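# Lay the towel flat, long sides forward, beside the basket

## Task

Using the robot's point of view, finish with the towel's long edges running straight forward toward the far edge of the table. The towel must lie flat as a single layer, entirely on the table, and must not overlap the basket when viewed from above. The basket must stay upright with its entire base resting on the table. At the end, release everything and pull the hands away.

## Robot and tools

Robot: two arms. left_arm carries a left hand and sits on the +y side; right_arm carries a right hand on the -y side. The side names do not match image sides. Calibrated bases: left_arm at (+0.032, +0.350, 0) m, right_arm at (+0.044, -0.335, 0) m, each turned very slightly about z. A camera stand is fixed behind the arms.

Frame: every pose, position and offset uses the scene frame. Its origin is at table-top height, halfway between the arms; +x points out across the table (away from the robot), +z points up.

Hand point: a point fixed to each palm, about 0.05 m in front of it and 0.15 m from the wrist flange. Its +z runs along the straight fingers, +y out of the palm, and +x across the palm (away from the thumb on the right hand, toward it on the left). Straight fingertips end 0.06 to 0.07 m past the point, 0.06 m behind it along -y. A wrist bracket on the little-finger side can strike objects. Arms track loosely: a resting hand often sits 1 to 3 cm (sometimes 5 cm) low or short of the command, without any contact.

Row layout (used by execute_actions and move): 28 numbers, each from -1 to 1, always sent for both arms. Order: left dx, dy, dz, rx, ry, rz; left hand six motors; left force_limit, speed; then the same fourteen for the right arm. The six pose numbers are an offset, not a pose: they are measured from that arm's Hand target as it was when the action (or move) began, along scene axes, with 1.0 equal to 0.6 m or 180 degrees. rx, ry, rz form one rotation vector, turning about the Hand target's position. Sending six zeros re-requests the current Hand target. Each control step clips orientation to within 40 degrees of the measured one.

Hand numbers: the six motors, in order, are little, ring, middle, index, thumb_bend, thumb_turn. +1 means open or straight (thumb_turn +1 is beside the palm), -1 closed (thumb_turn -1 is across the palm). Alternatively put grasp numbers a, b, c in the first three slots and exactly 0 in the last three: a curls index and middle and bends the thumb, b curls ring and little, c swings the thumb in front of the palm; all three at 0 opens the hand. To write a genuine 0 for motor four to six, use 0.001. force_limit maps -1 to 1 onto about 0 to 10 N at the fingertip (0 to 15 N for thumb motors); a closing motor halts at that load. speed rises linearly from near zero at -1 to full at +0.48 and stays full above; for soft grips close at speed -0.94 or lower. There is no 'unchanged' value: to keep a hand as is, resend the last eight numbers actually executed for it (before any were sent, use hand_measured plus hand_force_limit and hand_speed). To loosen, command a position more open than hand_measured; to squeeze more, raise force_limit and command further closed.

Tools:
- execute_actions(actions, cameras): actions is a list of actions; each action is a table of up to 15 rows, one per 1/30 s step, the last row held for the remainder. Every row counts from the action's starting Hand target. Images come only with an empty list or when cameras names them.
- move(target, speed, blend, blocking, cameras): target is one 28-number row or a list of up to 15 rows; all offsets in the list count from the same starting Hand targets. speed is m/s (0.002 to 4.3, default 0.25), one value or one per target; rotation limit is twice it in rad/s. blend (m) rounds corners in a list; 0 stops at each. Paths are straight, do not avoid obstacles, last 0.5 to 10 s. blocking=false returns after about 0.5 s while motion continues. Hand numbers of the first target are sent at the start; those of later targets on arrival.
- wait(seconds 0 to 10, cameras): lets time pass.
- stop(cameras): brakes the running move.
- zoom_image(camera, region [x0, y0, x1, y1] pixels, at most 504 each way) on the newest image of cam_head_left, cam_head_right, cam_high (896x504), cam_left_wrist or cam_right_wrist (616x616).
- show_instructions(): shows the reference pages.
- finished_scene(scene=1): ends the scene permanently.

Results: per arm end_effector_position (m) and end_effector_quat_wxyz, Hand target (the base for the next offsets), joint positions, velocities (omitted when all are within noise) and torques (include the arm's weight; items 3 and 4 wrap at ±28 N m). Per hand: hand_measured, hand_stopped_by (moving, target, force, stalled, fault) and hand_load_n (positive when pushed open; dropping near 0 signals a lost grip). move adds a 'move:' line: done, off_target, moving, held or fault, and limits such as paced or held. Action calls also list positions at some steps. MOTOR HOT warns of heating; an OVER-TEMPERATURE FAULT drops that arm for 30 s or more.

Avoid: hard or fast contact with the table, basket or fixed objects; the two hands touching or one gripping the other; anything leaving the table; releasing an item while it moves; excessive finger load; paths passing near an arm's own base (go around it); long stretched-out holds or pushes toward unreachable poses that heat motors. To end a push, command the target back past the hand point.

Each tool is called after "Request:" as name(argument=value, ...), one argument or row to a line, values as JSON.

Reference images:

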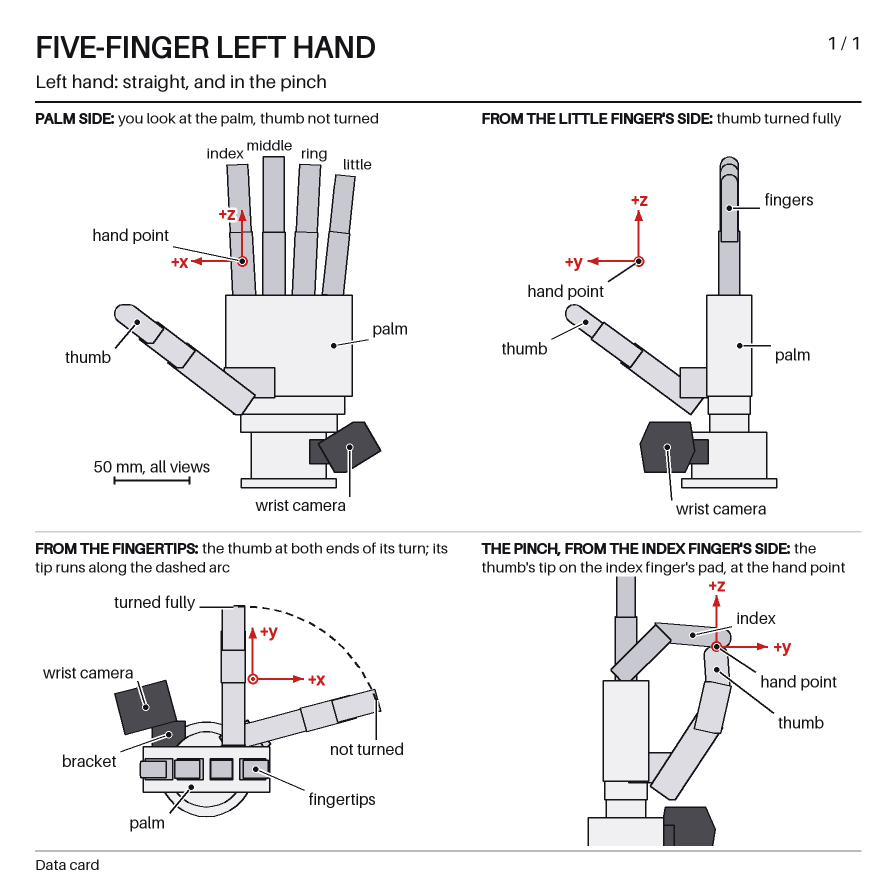

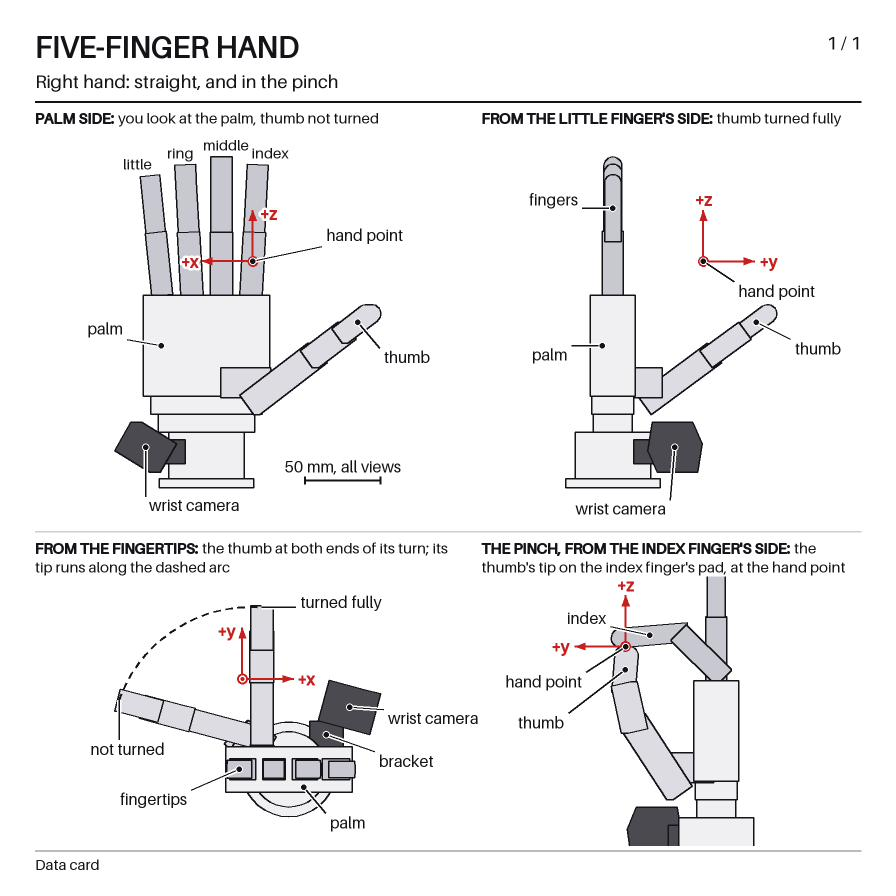

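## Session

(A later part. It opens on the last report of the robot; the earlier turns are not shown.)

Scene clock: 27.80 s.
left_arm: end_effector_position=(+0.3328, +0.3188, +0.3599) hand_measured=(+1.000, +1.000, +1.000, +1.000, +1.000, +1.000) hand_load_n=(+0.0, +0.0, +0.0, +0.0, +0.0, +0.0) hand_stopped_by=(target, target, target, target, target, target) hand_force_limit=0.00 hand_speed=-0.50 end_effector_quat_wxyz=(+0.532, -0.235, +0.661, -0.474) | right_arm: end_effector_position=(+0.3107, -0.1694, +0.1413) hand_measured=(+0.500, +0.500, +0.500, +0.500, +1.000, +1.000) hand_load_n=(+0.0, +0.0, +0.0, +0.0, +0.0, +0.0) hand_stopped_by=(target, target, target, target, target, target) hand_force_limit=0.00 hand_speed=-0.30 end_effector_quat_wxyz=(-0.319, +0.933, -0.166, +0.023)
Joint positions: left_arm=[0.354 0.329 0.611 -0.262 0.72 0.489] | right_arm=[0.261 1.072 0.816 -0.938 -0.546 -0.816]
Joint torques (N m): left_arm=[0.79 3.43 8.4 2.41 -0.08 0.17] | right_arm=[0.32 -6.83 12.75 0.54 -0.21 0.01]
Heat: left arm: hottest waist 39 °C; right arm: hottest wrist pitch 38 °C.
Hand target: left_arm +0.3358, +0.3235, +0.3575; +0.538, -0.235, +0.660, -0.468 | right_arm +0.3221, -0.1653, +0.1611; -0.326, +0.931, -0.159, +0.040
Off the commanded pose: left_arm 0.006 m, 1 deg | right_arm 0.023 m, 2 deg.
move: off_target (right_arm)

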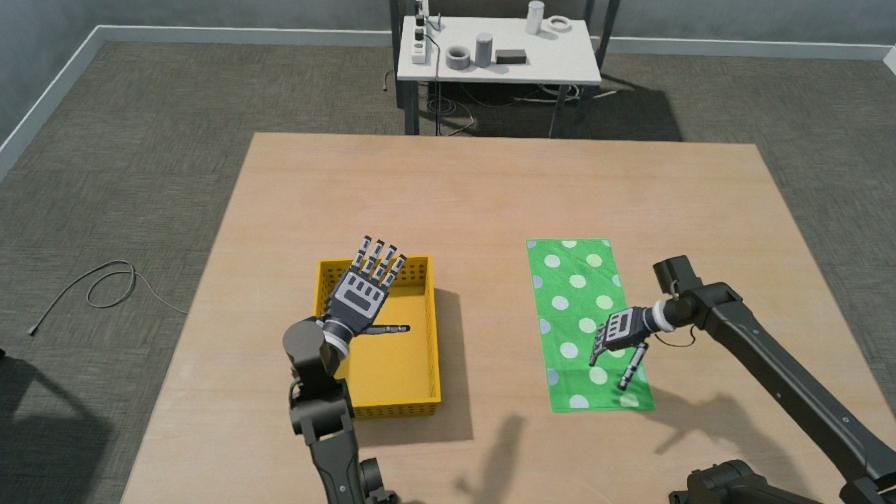

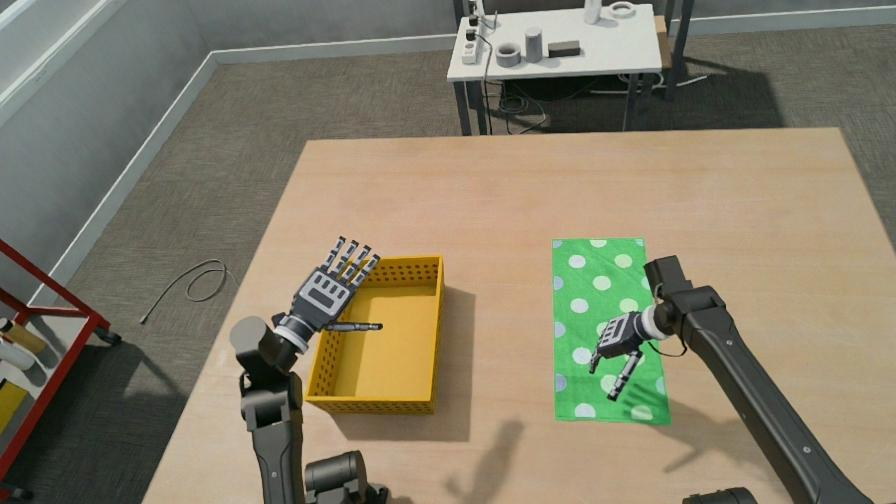

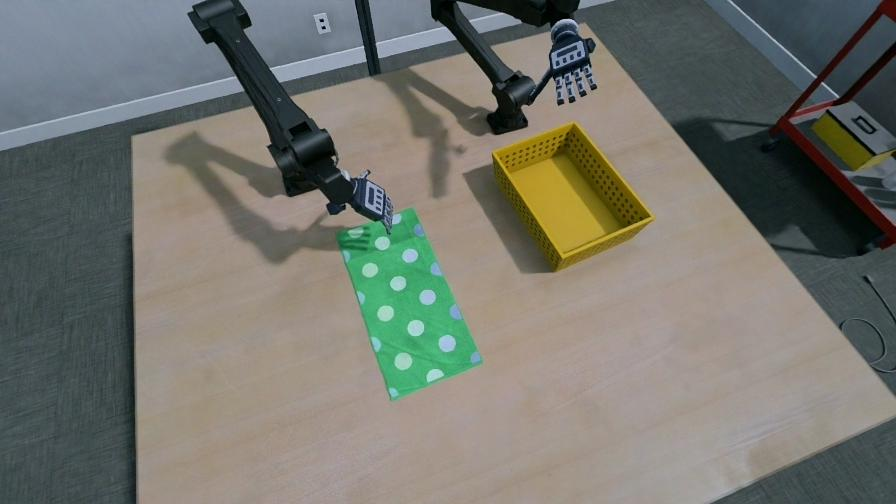

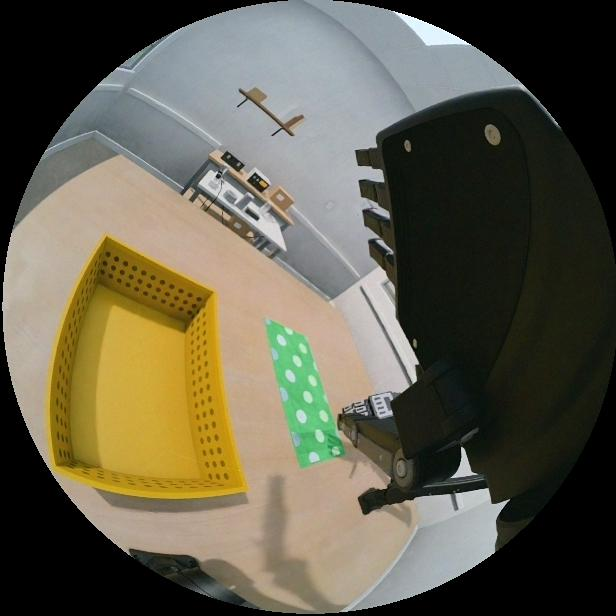

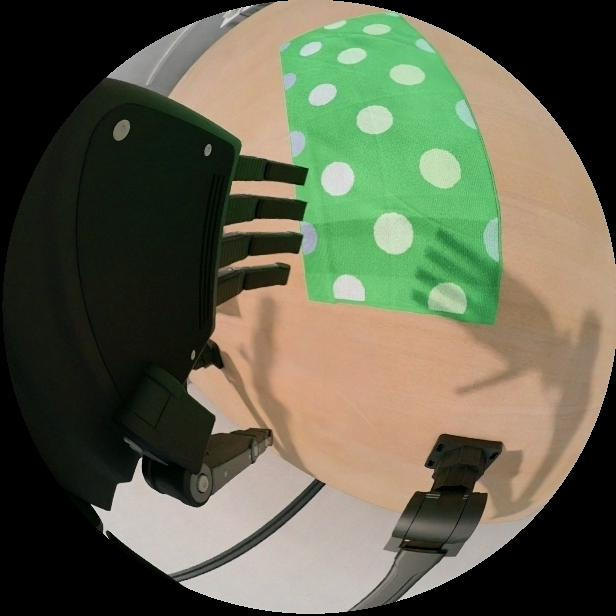

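Request:
move(
  target=[0,0,0,0,0,0, 0,0,0,0,0,0, 0,-0.5, -0.1,-0.42,0.15,0,0,0, 0.5,0.5,0.5,0.5,1,1, 0,-0.3],
  speed=0.3,
  cameras=["all"],
)

Request:
zoom_image(
  camera="cam_head_left",
  region=[510, 220, 680, 430],
)

Request:
zoom_image(
  camera="cam_head_right",
  region=[530, 220, 700, 430],
)

Request:
zoom_image(
  camera="cam_high",
  region=[330, 200, 490, 410],
)

Request:
zoom_image(
  camera="cam_high",
  region=[370, 320, 490, 410],
)

Scene clock: 30.37 s.
left_arm: end_effector_position=(+0.3328, +0.3188, +0.3599) hand_measured=(+1.000, +1.000, +1.000, +1.000, +1.000, +1.000) hand_load_n=(+0.0, +0.0, +0.0, +0.0, +0.0, +0.0) hand_stopped_by=(target, target, target, target, target, target) hand_force_limit=0.00 hand_speed=-0.50 end_effector_quat_wxyz=(+0.532, -0.235, +0.661, -0.474) | right_arm: end_effector_position=(+0.2567, -0.4118, +0.2315) hand_measured=(+0.500, +0.500, +0.500, +0.500, +1.000, +1.000) hand_load_n=(+0.0, +0.0, +0.0, +0.0, +0.0, -0.5) hand_stopped_by=(target, target, target, target, target, target) hand_force_limit=0.00 hand_speed=-0.30 end_effector_quat_wxyz=(-0.275, +0.936, -0.204, +0.079)
Joint positions: left_arm=[0.354 0.329 0.611 -0.262 0.72 0.489] | right_arm=[-0.612 0.998 1.04 -1.668 -0.579 -1.736]
Joint torques (N m): left_arm=[0.73 3.49 8.4 2.41 -0.08 0.17] | right_arm=[0.15 -5.19 12.36 -0.24 -0.24 -0.07]
Heat: left arm: hottest waist 39 °C; right arm: hottest wrist pitch 38 °C.
Hand target: left_arm +0.3358, +0.3235, +0.3575; +0.538, -0.235, +0.660, -0.468 | right_arm +0.2621, -0.4173, +0.2510; -0.326, +0.931, -0.159, +0.040
Off the commanded pose: left_arm 0.006 m, 1 deg | right_arm 0.021 m, 9 deg.
joint sent to its limit (right arm) — joint 4 (wrist pitch), lower limit. The joint targets are off in orientation, not in position.
move: off_target (right_arm)

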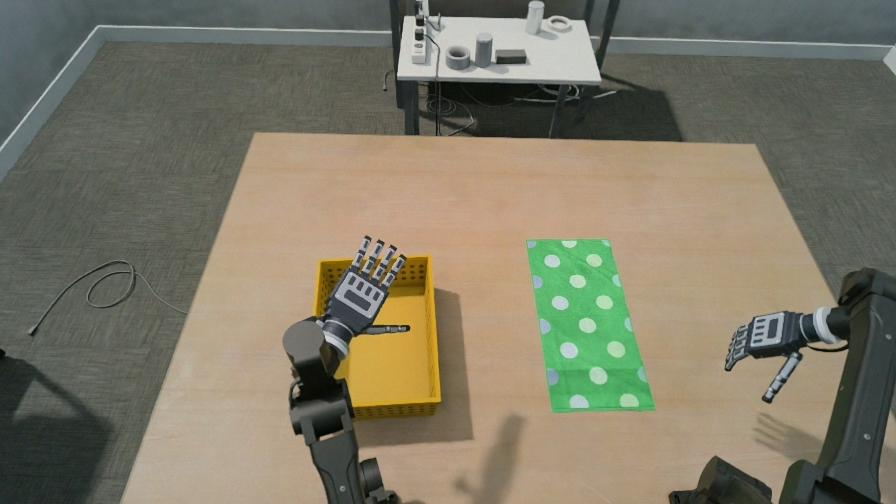

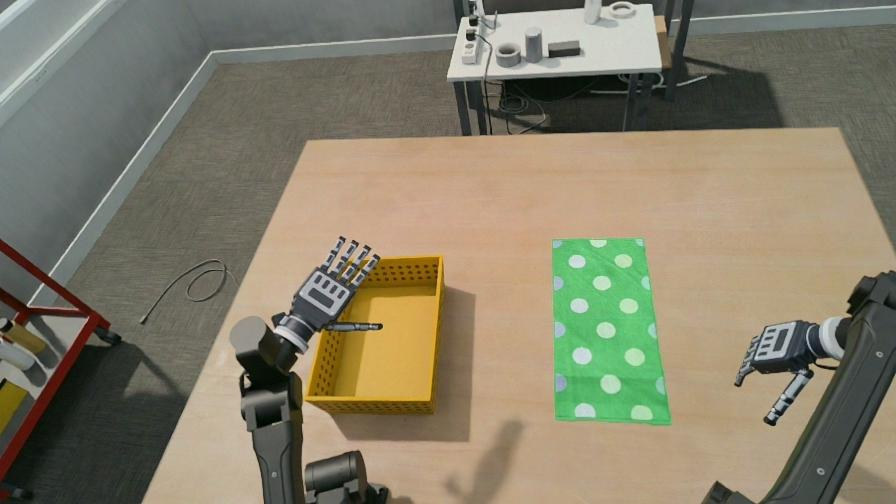

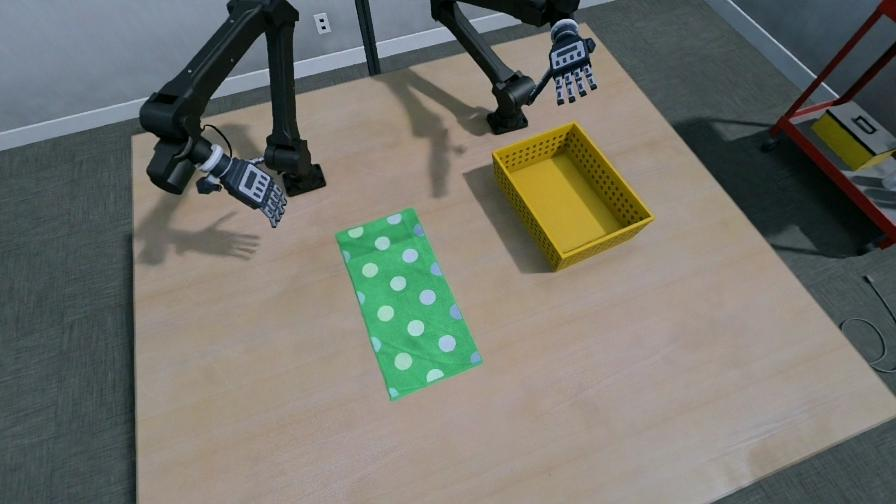

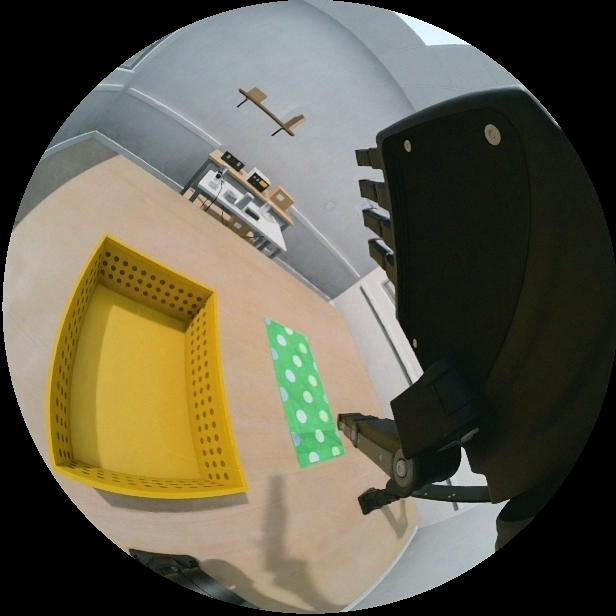

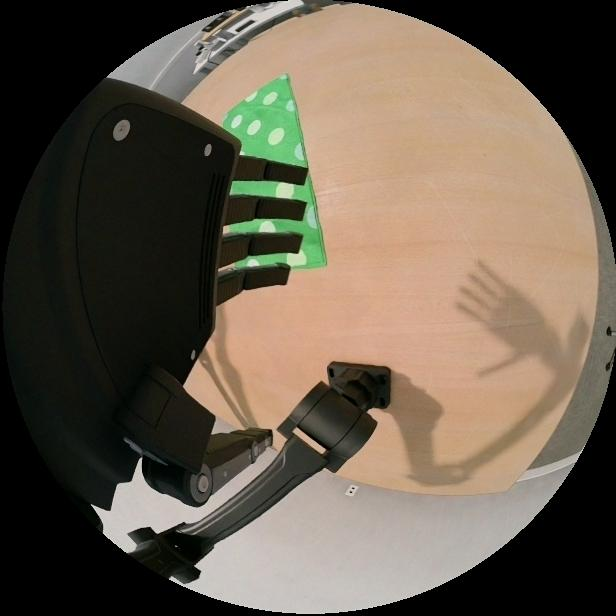

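Scaled by 2.400.

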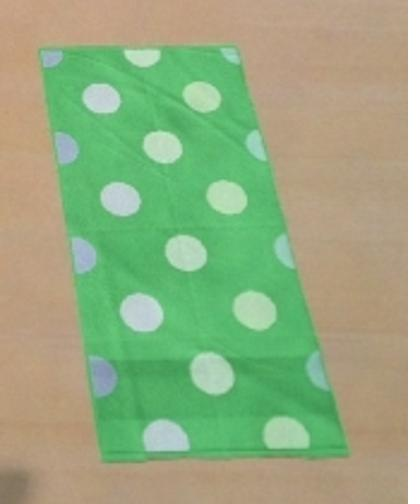

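Scaled by 2.400.

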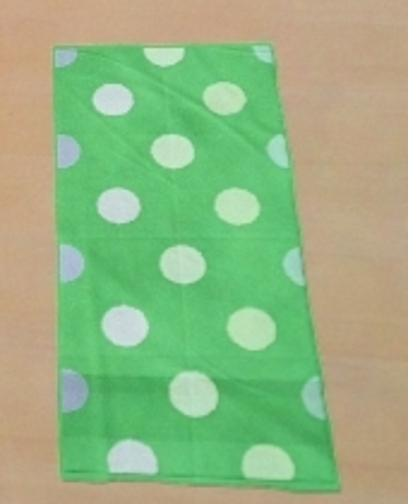

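Scaled by 2.400.

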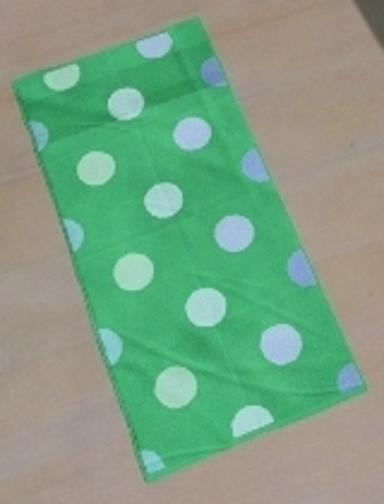

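Scaled by 4.200.

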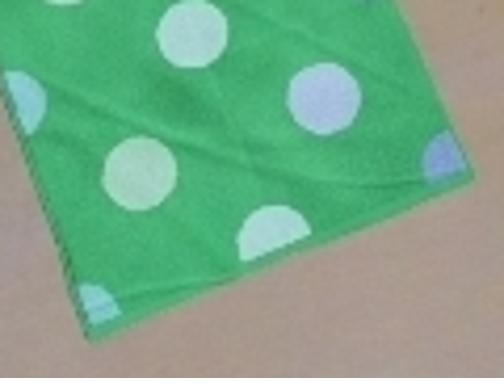

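Request:
zoom_image(
  camera="cam_head_left",
  region=[540, 350, 670, 420],
)

Request:
zoom_image(
  camera="cam_high",
  region=[330, 200, 440, 280],
)

Request:
zoom_image(
  camera="cam_left_wrist",
  region=[255, 310, 355, 480],
)

Scaled by 3.877.

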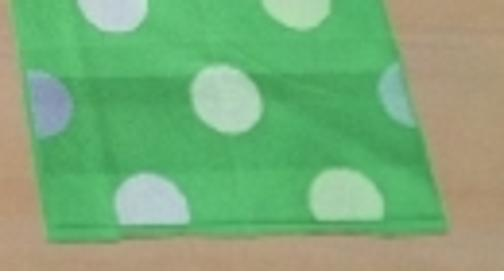

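Scaled by 4.582.

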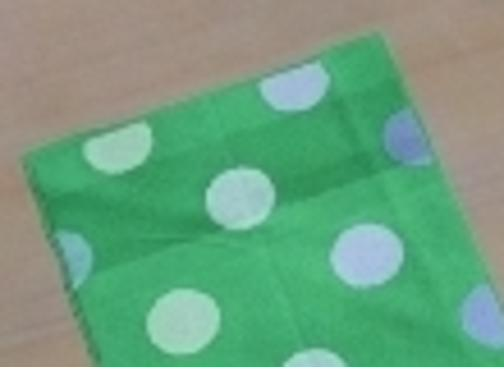

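Scaled by 2.965 from the camera's 616x616 image, which has a finer 880x880 frame.

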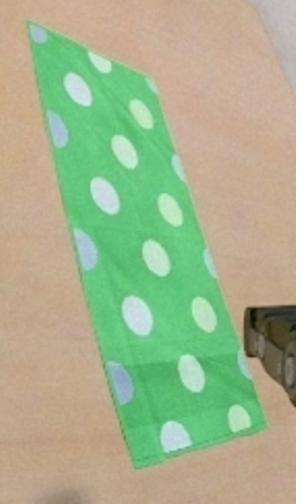

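Request:
move(
  target=[0,0,0,0,0,0, 0,0,0,0,0,0, 0,-0.5, 0.03,0.33,-0.2,0,0,0, 0.5,0.5,0.5,0.5,1,1, 0,-0.3],
  speed=0.3,
  cameras=["cam_right_wrist", "cam_head_left"],
)

Request:
zoom_image(
  camera="cam_right_wrist",
  region=[280, 150, 530, 400],
)

Scene clock: 33.60 s.
left_arm: end_effector_position=(+0.3328, +0.3188, +0.3599) hand_measured=(+1.000, +1.000, +1.000, +1.000, +1.000, +1.000) hand_load_n=(+0.0, +0.0, +0.0, +0.0, +0.0, +0.0) hand_stopped_by=(target, target, target, target, target, target) hand_force_limit=0.00 hand_speed=-0.50 end_effector_quat_wxyz=(+0.532, -0.235, +0.661, -0.474) | right_arm: end_effector_position=(+0.2809, -0.2197, +0.1384) hand_measured=(+0.500, +0.500, +0.500, +0.500, +1.000, +1.000) hand_load_n=(+0.0, +0.0, +0.0, +0.0, +0.0, -0.5) hand_stopped_by=(target, target, target, target, target, target) hand_force_limit=0.00 hand_speed=-0.30 end_effector_quat_wxyz=(-0.329, +0.931, -0.152, +0.045)
Joint positions: left_arm=[0.354 0.329 0.611 -0.262 0.72 0.489] | right_arm=[0.105 0.93 0.726 -1.039 -0.603 -1.006]
Joint torques (N m): left_arm=[0.79 3.43 8.42 2.43 -0.08 0.17] | right_arm=[0.15 -2.61 7.97 1.54 -0.22 0.13]
Heat: left arm: hottest waist 39 °C; right arm: hottest elbow 38 °C.
Hand target: left_arm +0.3358, +0.3235, +0.3575; +0.538, -0.235, +0.660, -0.468 | right_arm +0.2802, -0.2194, +0.1310; -0.326, +0.931, -0.159, +0.040
Off the commanded pose: left_arm 0.006 m, 1 deg | right_arm 0.008 m, 1 deg.
move: done
Images, in order (width x height): cam_head_left 896x504, cam_right_wrist 616x616.

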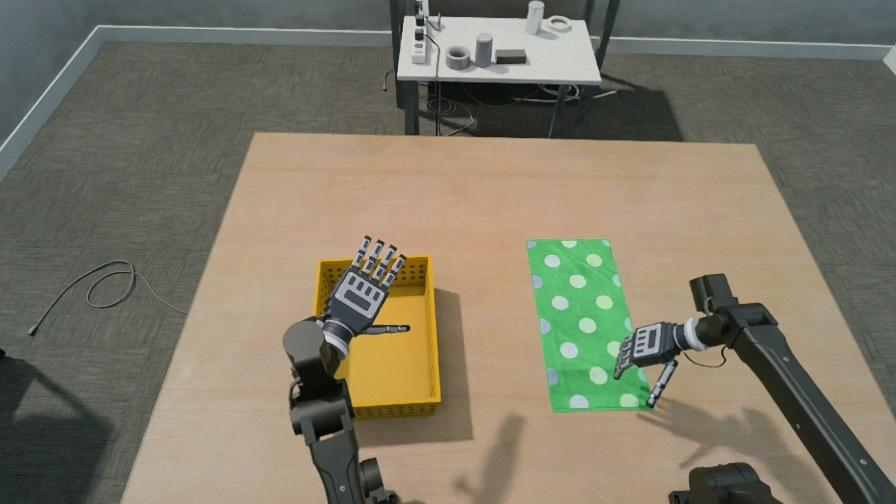

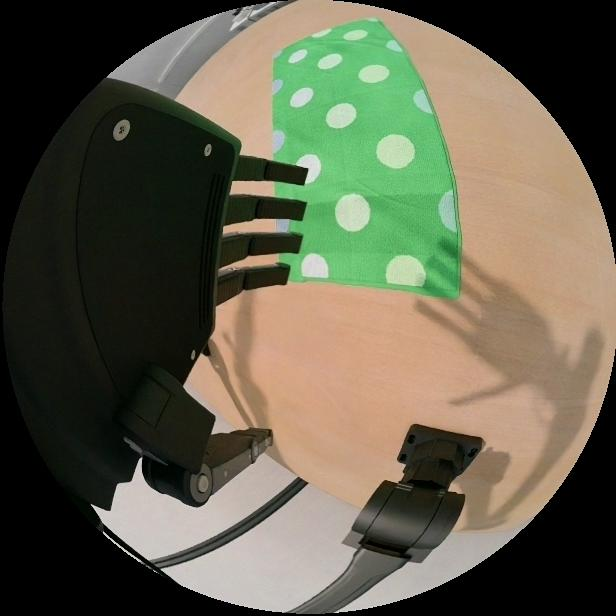

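Scaled by 2.016 from the camera's 616x616 image, which has a finer 880x880 frame.

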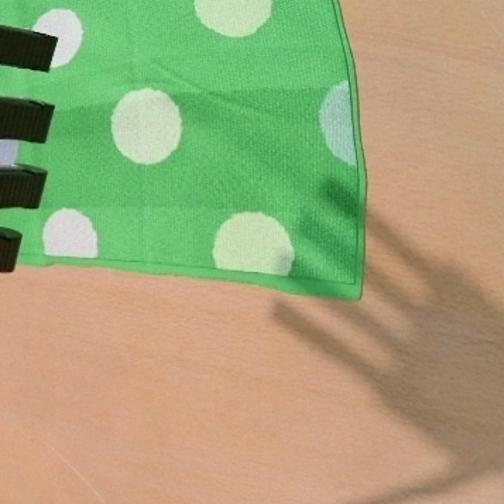

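Request:
zoom_image(
  camera="cam_right_wrist",
  region=[360, 230, 480, 310],
)

Request:
zoom_image(
  camera="cam_right_wrist",
  region=[260, 10, 460, 150],
)

Request:
zoom_image(
  camera="cam_right_wrist",
  region=[400, 60, 480, 240],
)

Scaled by 4.200 from the camera's 616x616 image, which has a finer 880x880 frame.

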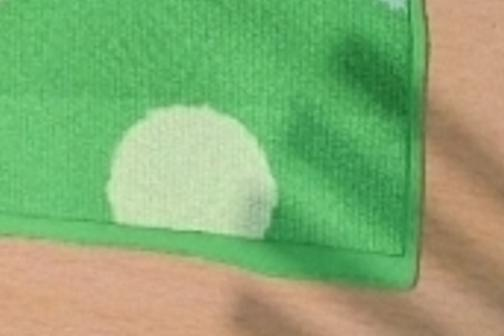

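Scaled by 2.520 from the camera's 616x616 image, which has a finer 880x880 frame.

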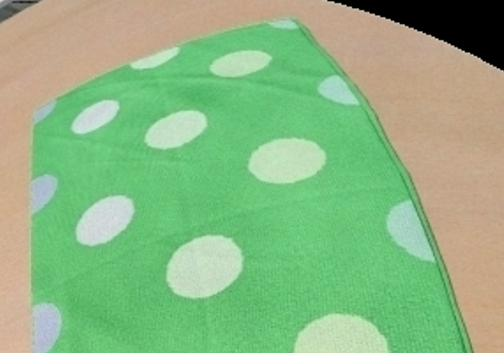

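Scaled by 2.800 from the camera's 616x616 image, which has a finer 880x880 frame.

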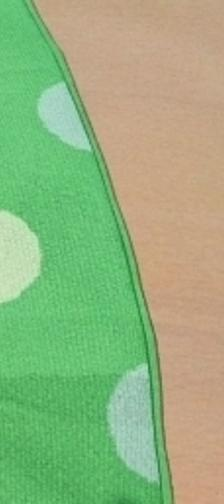

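Request:
execute_actions(
  actions=[],
)

Request:
zoom_image(
  camera="cam_high",
  region=[440, 280, 500, 400],
)

Request:
zoom_image(
  camera="cam_high",
  region=[370, 340, 490, 410],
)

Request:
zoom_image(
  camera="cam_left_wrist",
  region=[260, 310, 320, 400],
)

Request:
zoom_image(
  camera="cam_left_wrist",
  region=[275, 400, 350, 475],
)

Request:
zoom_image(
  camera="cam_head_right",
  region=[540, 230, 660, 300],
)

Scene clock: 34.20 s.
left_arm: end_effector_position=(+0.3328, +0.3188, +0.3599) hand_measured=(+1.000, +1.000, +1.000, +1.000, +1.000, +1.000) hand_load_n=(+0.0, +0.0, +0.0, +0.0, +0.0, +0.0) hand_stopped_by=(target, target, target, target, target, target) hand_force_limit=0.00 hand_speed=-0.50 end_effector_quat_wxyz=(+0.532, -0.235, +0.661, -0.474) | right_arm: end_effector_position=(+0.2809, -0.2197, +0.1384) hand_measured=(+0.500, +0.500, +0.500, +0.500, +1.000, +1.000) hand_load_n=(+0.0, +0.0, +0.0, +0.0, +0.0, +0.0) hand_stopped_by=(target, target, target, target, target, target) hand_force_limit=0.00 hand_speed=-0.30 end_effector_quat_wxyz=(-0.329, +0.931, -0.152, +0.045)
Joint positions: left_arm=[0.354 0.329 0.611 -0.262 0.72 0.489] | right_arm=[0.105 0.93 0.726 -1.039 -0.603 -1.005]
Joint velocities: within noise
Joint torques (N m): left_arm=[0.79 3.43 8.4 2.41 -0.09 0.17] | right_arm=[0.21 -2.61 7.95 1.52 -0.22 0.14]
Heat: left arm: hottest waist 39 °C; right arm: hottest elbow 38 °C.
Hand target: left_arm +0.3358, +0.3235, +0.3575; +0.538, -0.235, +0.660, -0.468 | right_arm +0.2802, -0.2194, +0.1310; -0.326, +0.931, -0.159, +0.040
Off the commanded pose: left_arm 0.006 m, 1 deg | right_arm 0.008 m, 1 deg.

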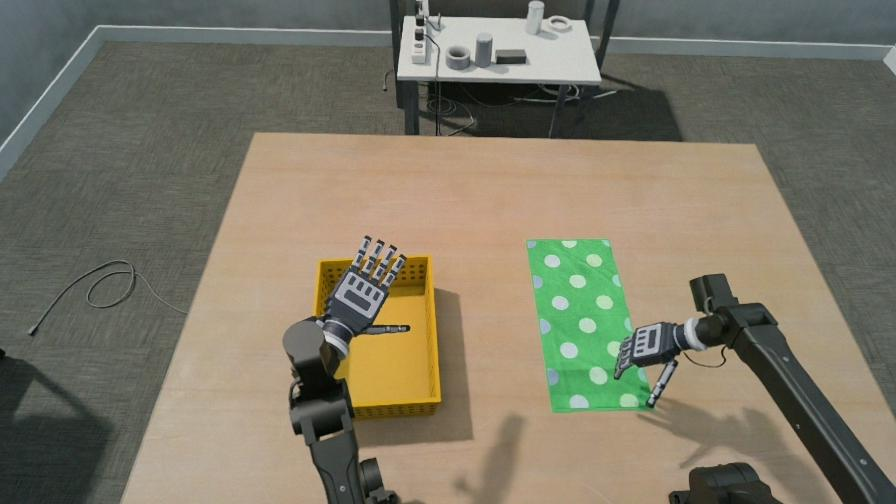

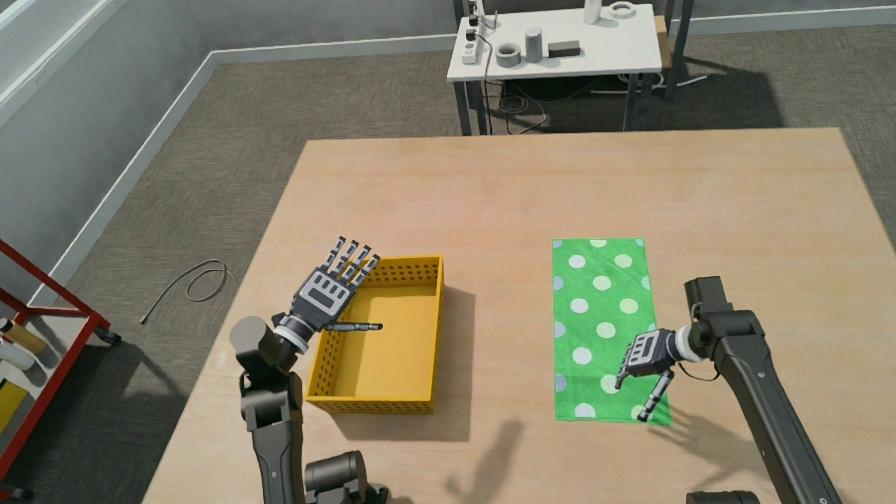

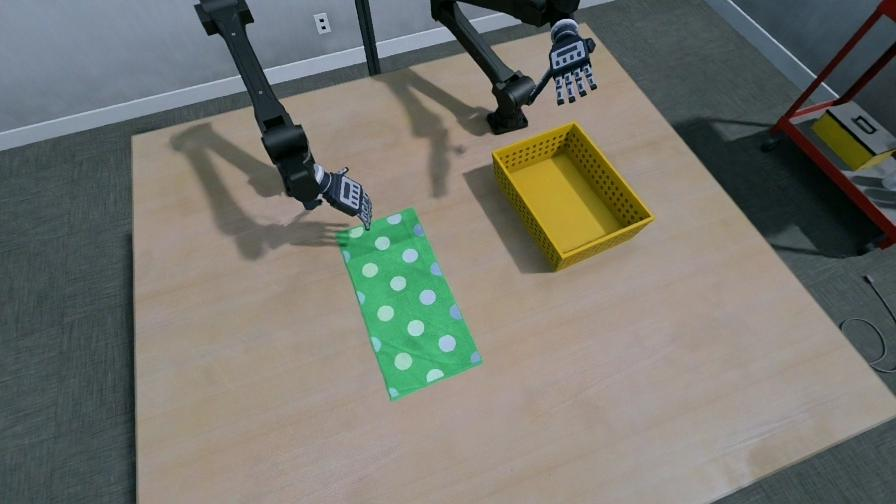

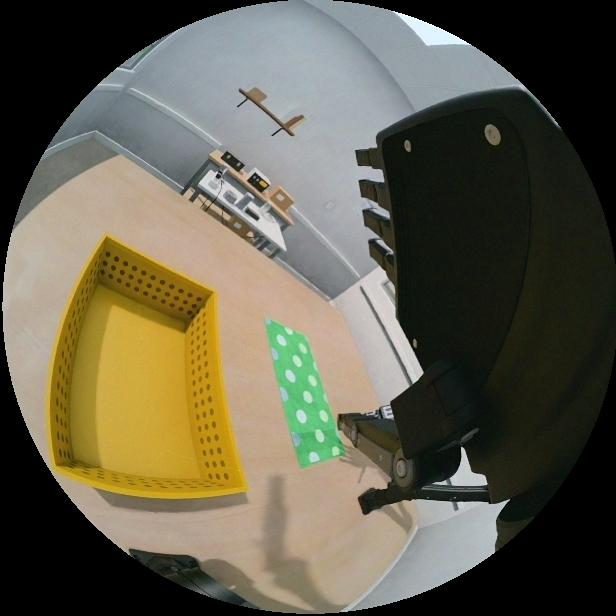

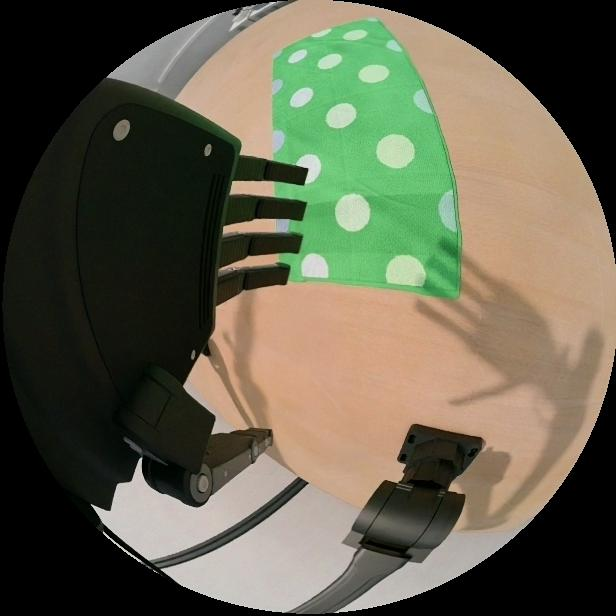

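Scaled by 4.200.

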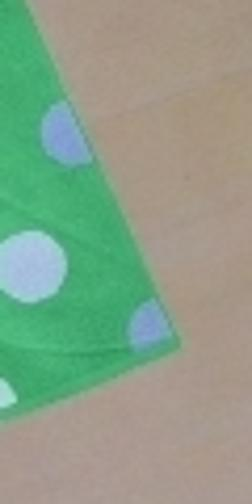

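Scaled by 4.200.

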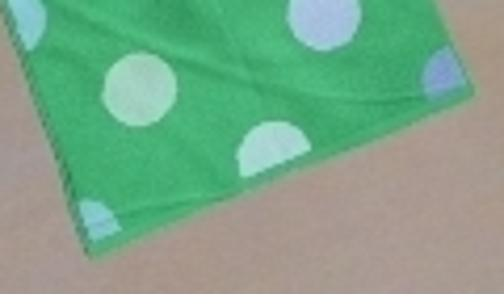

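Scaled by 5.600 from the camera's 616x616 image, which has a finer 880x880 frame.

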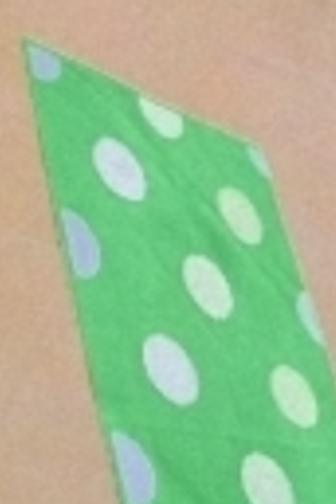

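Scaled by 6.720 from the camera's 616x616 image, which has a finer 880x880 frame.

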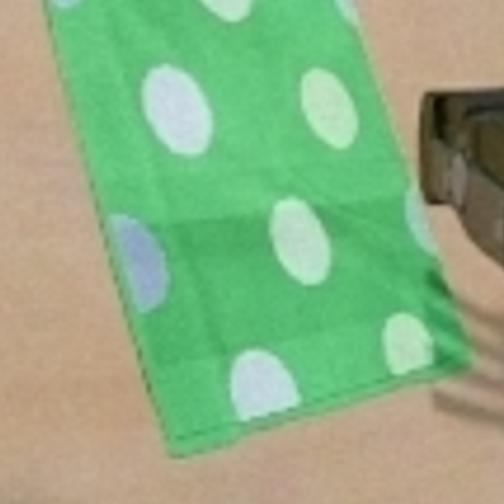

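Scaled by 4.200.

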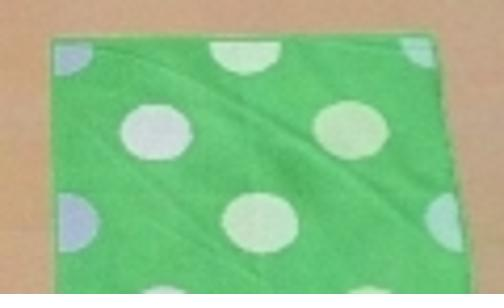

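Request:
move(
  target=[0,0,0,0,0,0, 0,0,0,0,0,0, 0,-0.5, -0.04,-0.33,0.2,0,0,0, 0.5,0.5,0.5,0.5,1,1, 0,-0.3],
  speed=0.3,
  cameras=["cam_head_left", "cam_high"],
)

Scene clock: 36.10 s.
left_arm: end_effector_position=(+0.3328, +0.3188, +0.3599) hand_measured=(+1.000, +1.000, +1.000, +1.000, +1.000, +1.000) hand_load_n=(+0.0, +0.0, +0.0, +0.0, +0.0, +0.0) hand_stopped_by=(target, target, target, target, target, target) hand_force_limit=0.00 hand_speed=-0.50 end_effector_quat_wxyz=(+0.532, -0.235, +0.661, -0.474) | right_arm: end_effector_position=(+0.2516, -0.4116, +0.2329) hand_measured=(+0.500, +0.500, +0.500, +0.500, +1.000, +1.000) hand_load_n=(+0.0, +0.0, +0.0, +0.0, +0.0, -0.5) hand_stopped_by=(target, target, target, target, target, target) hand_force_limit=0.00 hand_speed=-0.30 end_effector_quat_wxyz=(-0.269, +0.937, -0.205, +0.085)
Joint positions: left_arm=[0.354 0.329 0.611 -0.262 0.72 0.489] | right_arm=[-0.617 0.974 1.032 -1.668 -0.57 -1.734]
Joint torques (N m): left_arm=[0.79 3.43 8.4 2.43 -0.08 0.17] | right_arm=[-0.03 -4.6 12.16 -0.21 -0.21 -0.08]
Heat: left arm: hottest waist 39 °C; right arm: hottest elbow 38 °C.
Hand target: left_arm +0.3358, +0.3235, +0.3575; +0.538, -0.235, +0.660, -0.468 | right_arm +0.2561, -0.4173, +0.2510; -0.326, +0.931, -0.159, +0.040
Off the commanded pose: left_arm 0.006 m, 1 deg | right_arm 0.020 m, 10 deg.
joint sent to its limit (right arm) — joint 4 (wrist pitch), lower limit. The joint targets are off in orientation, not in position.
move: off_target (right_arm)
Images, in order (width x height): cam_head_left 896x504, cam_high 896x504.

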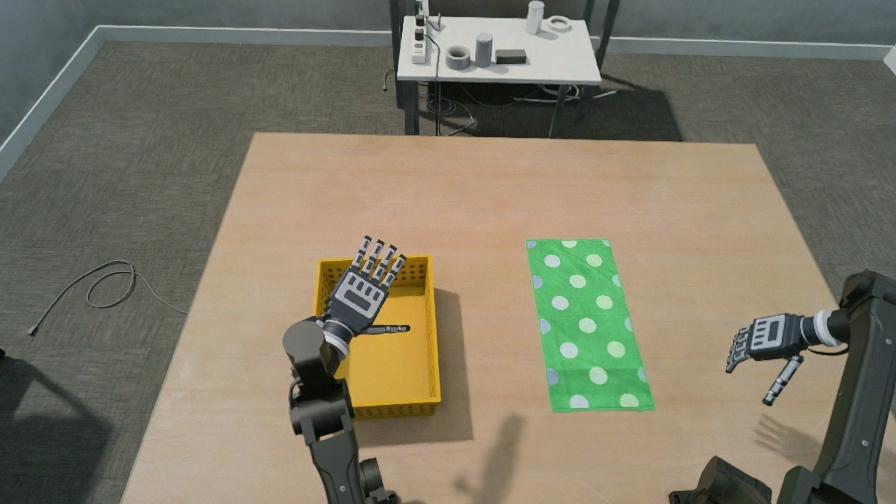

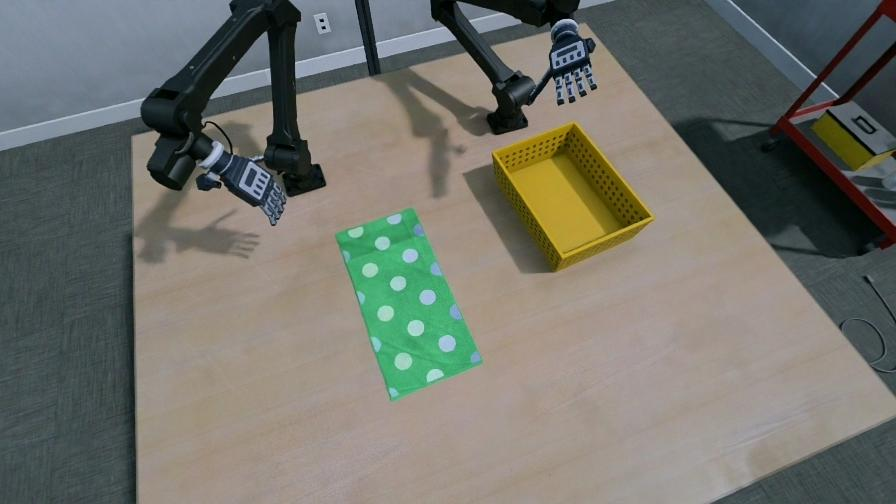

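Request:
finished_scene(
)

The scene is finished: the task was done.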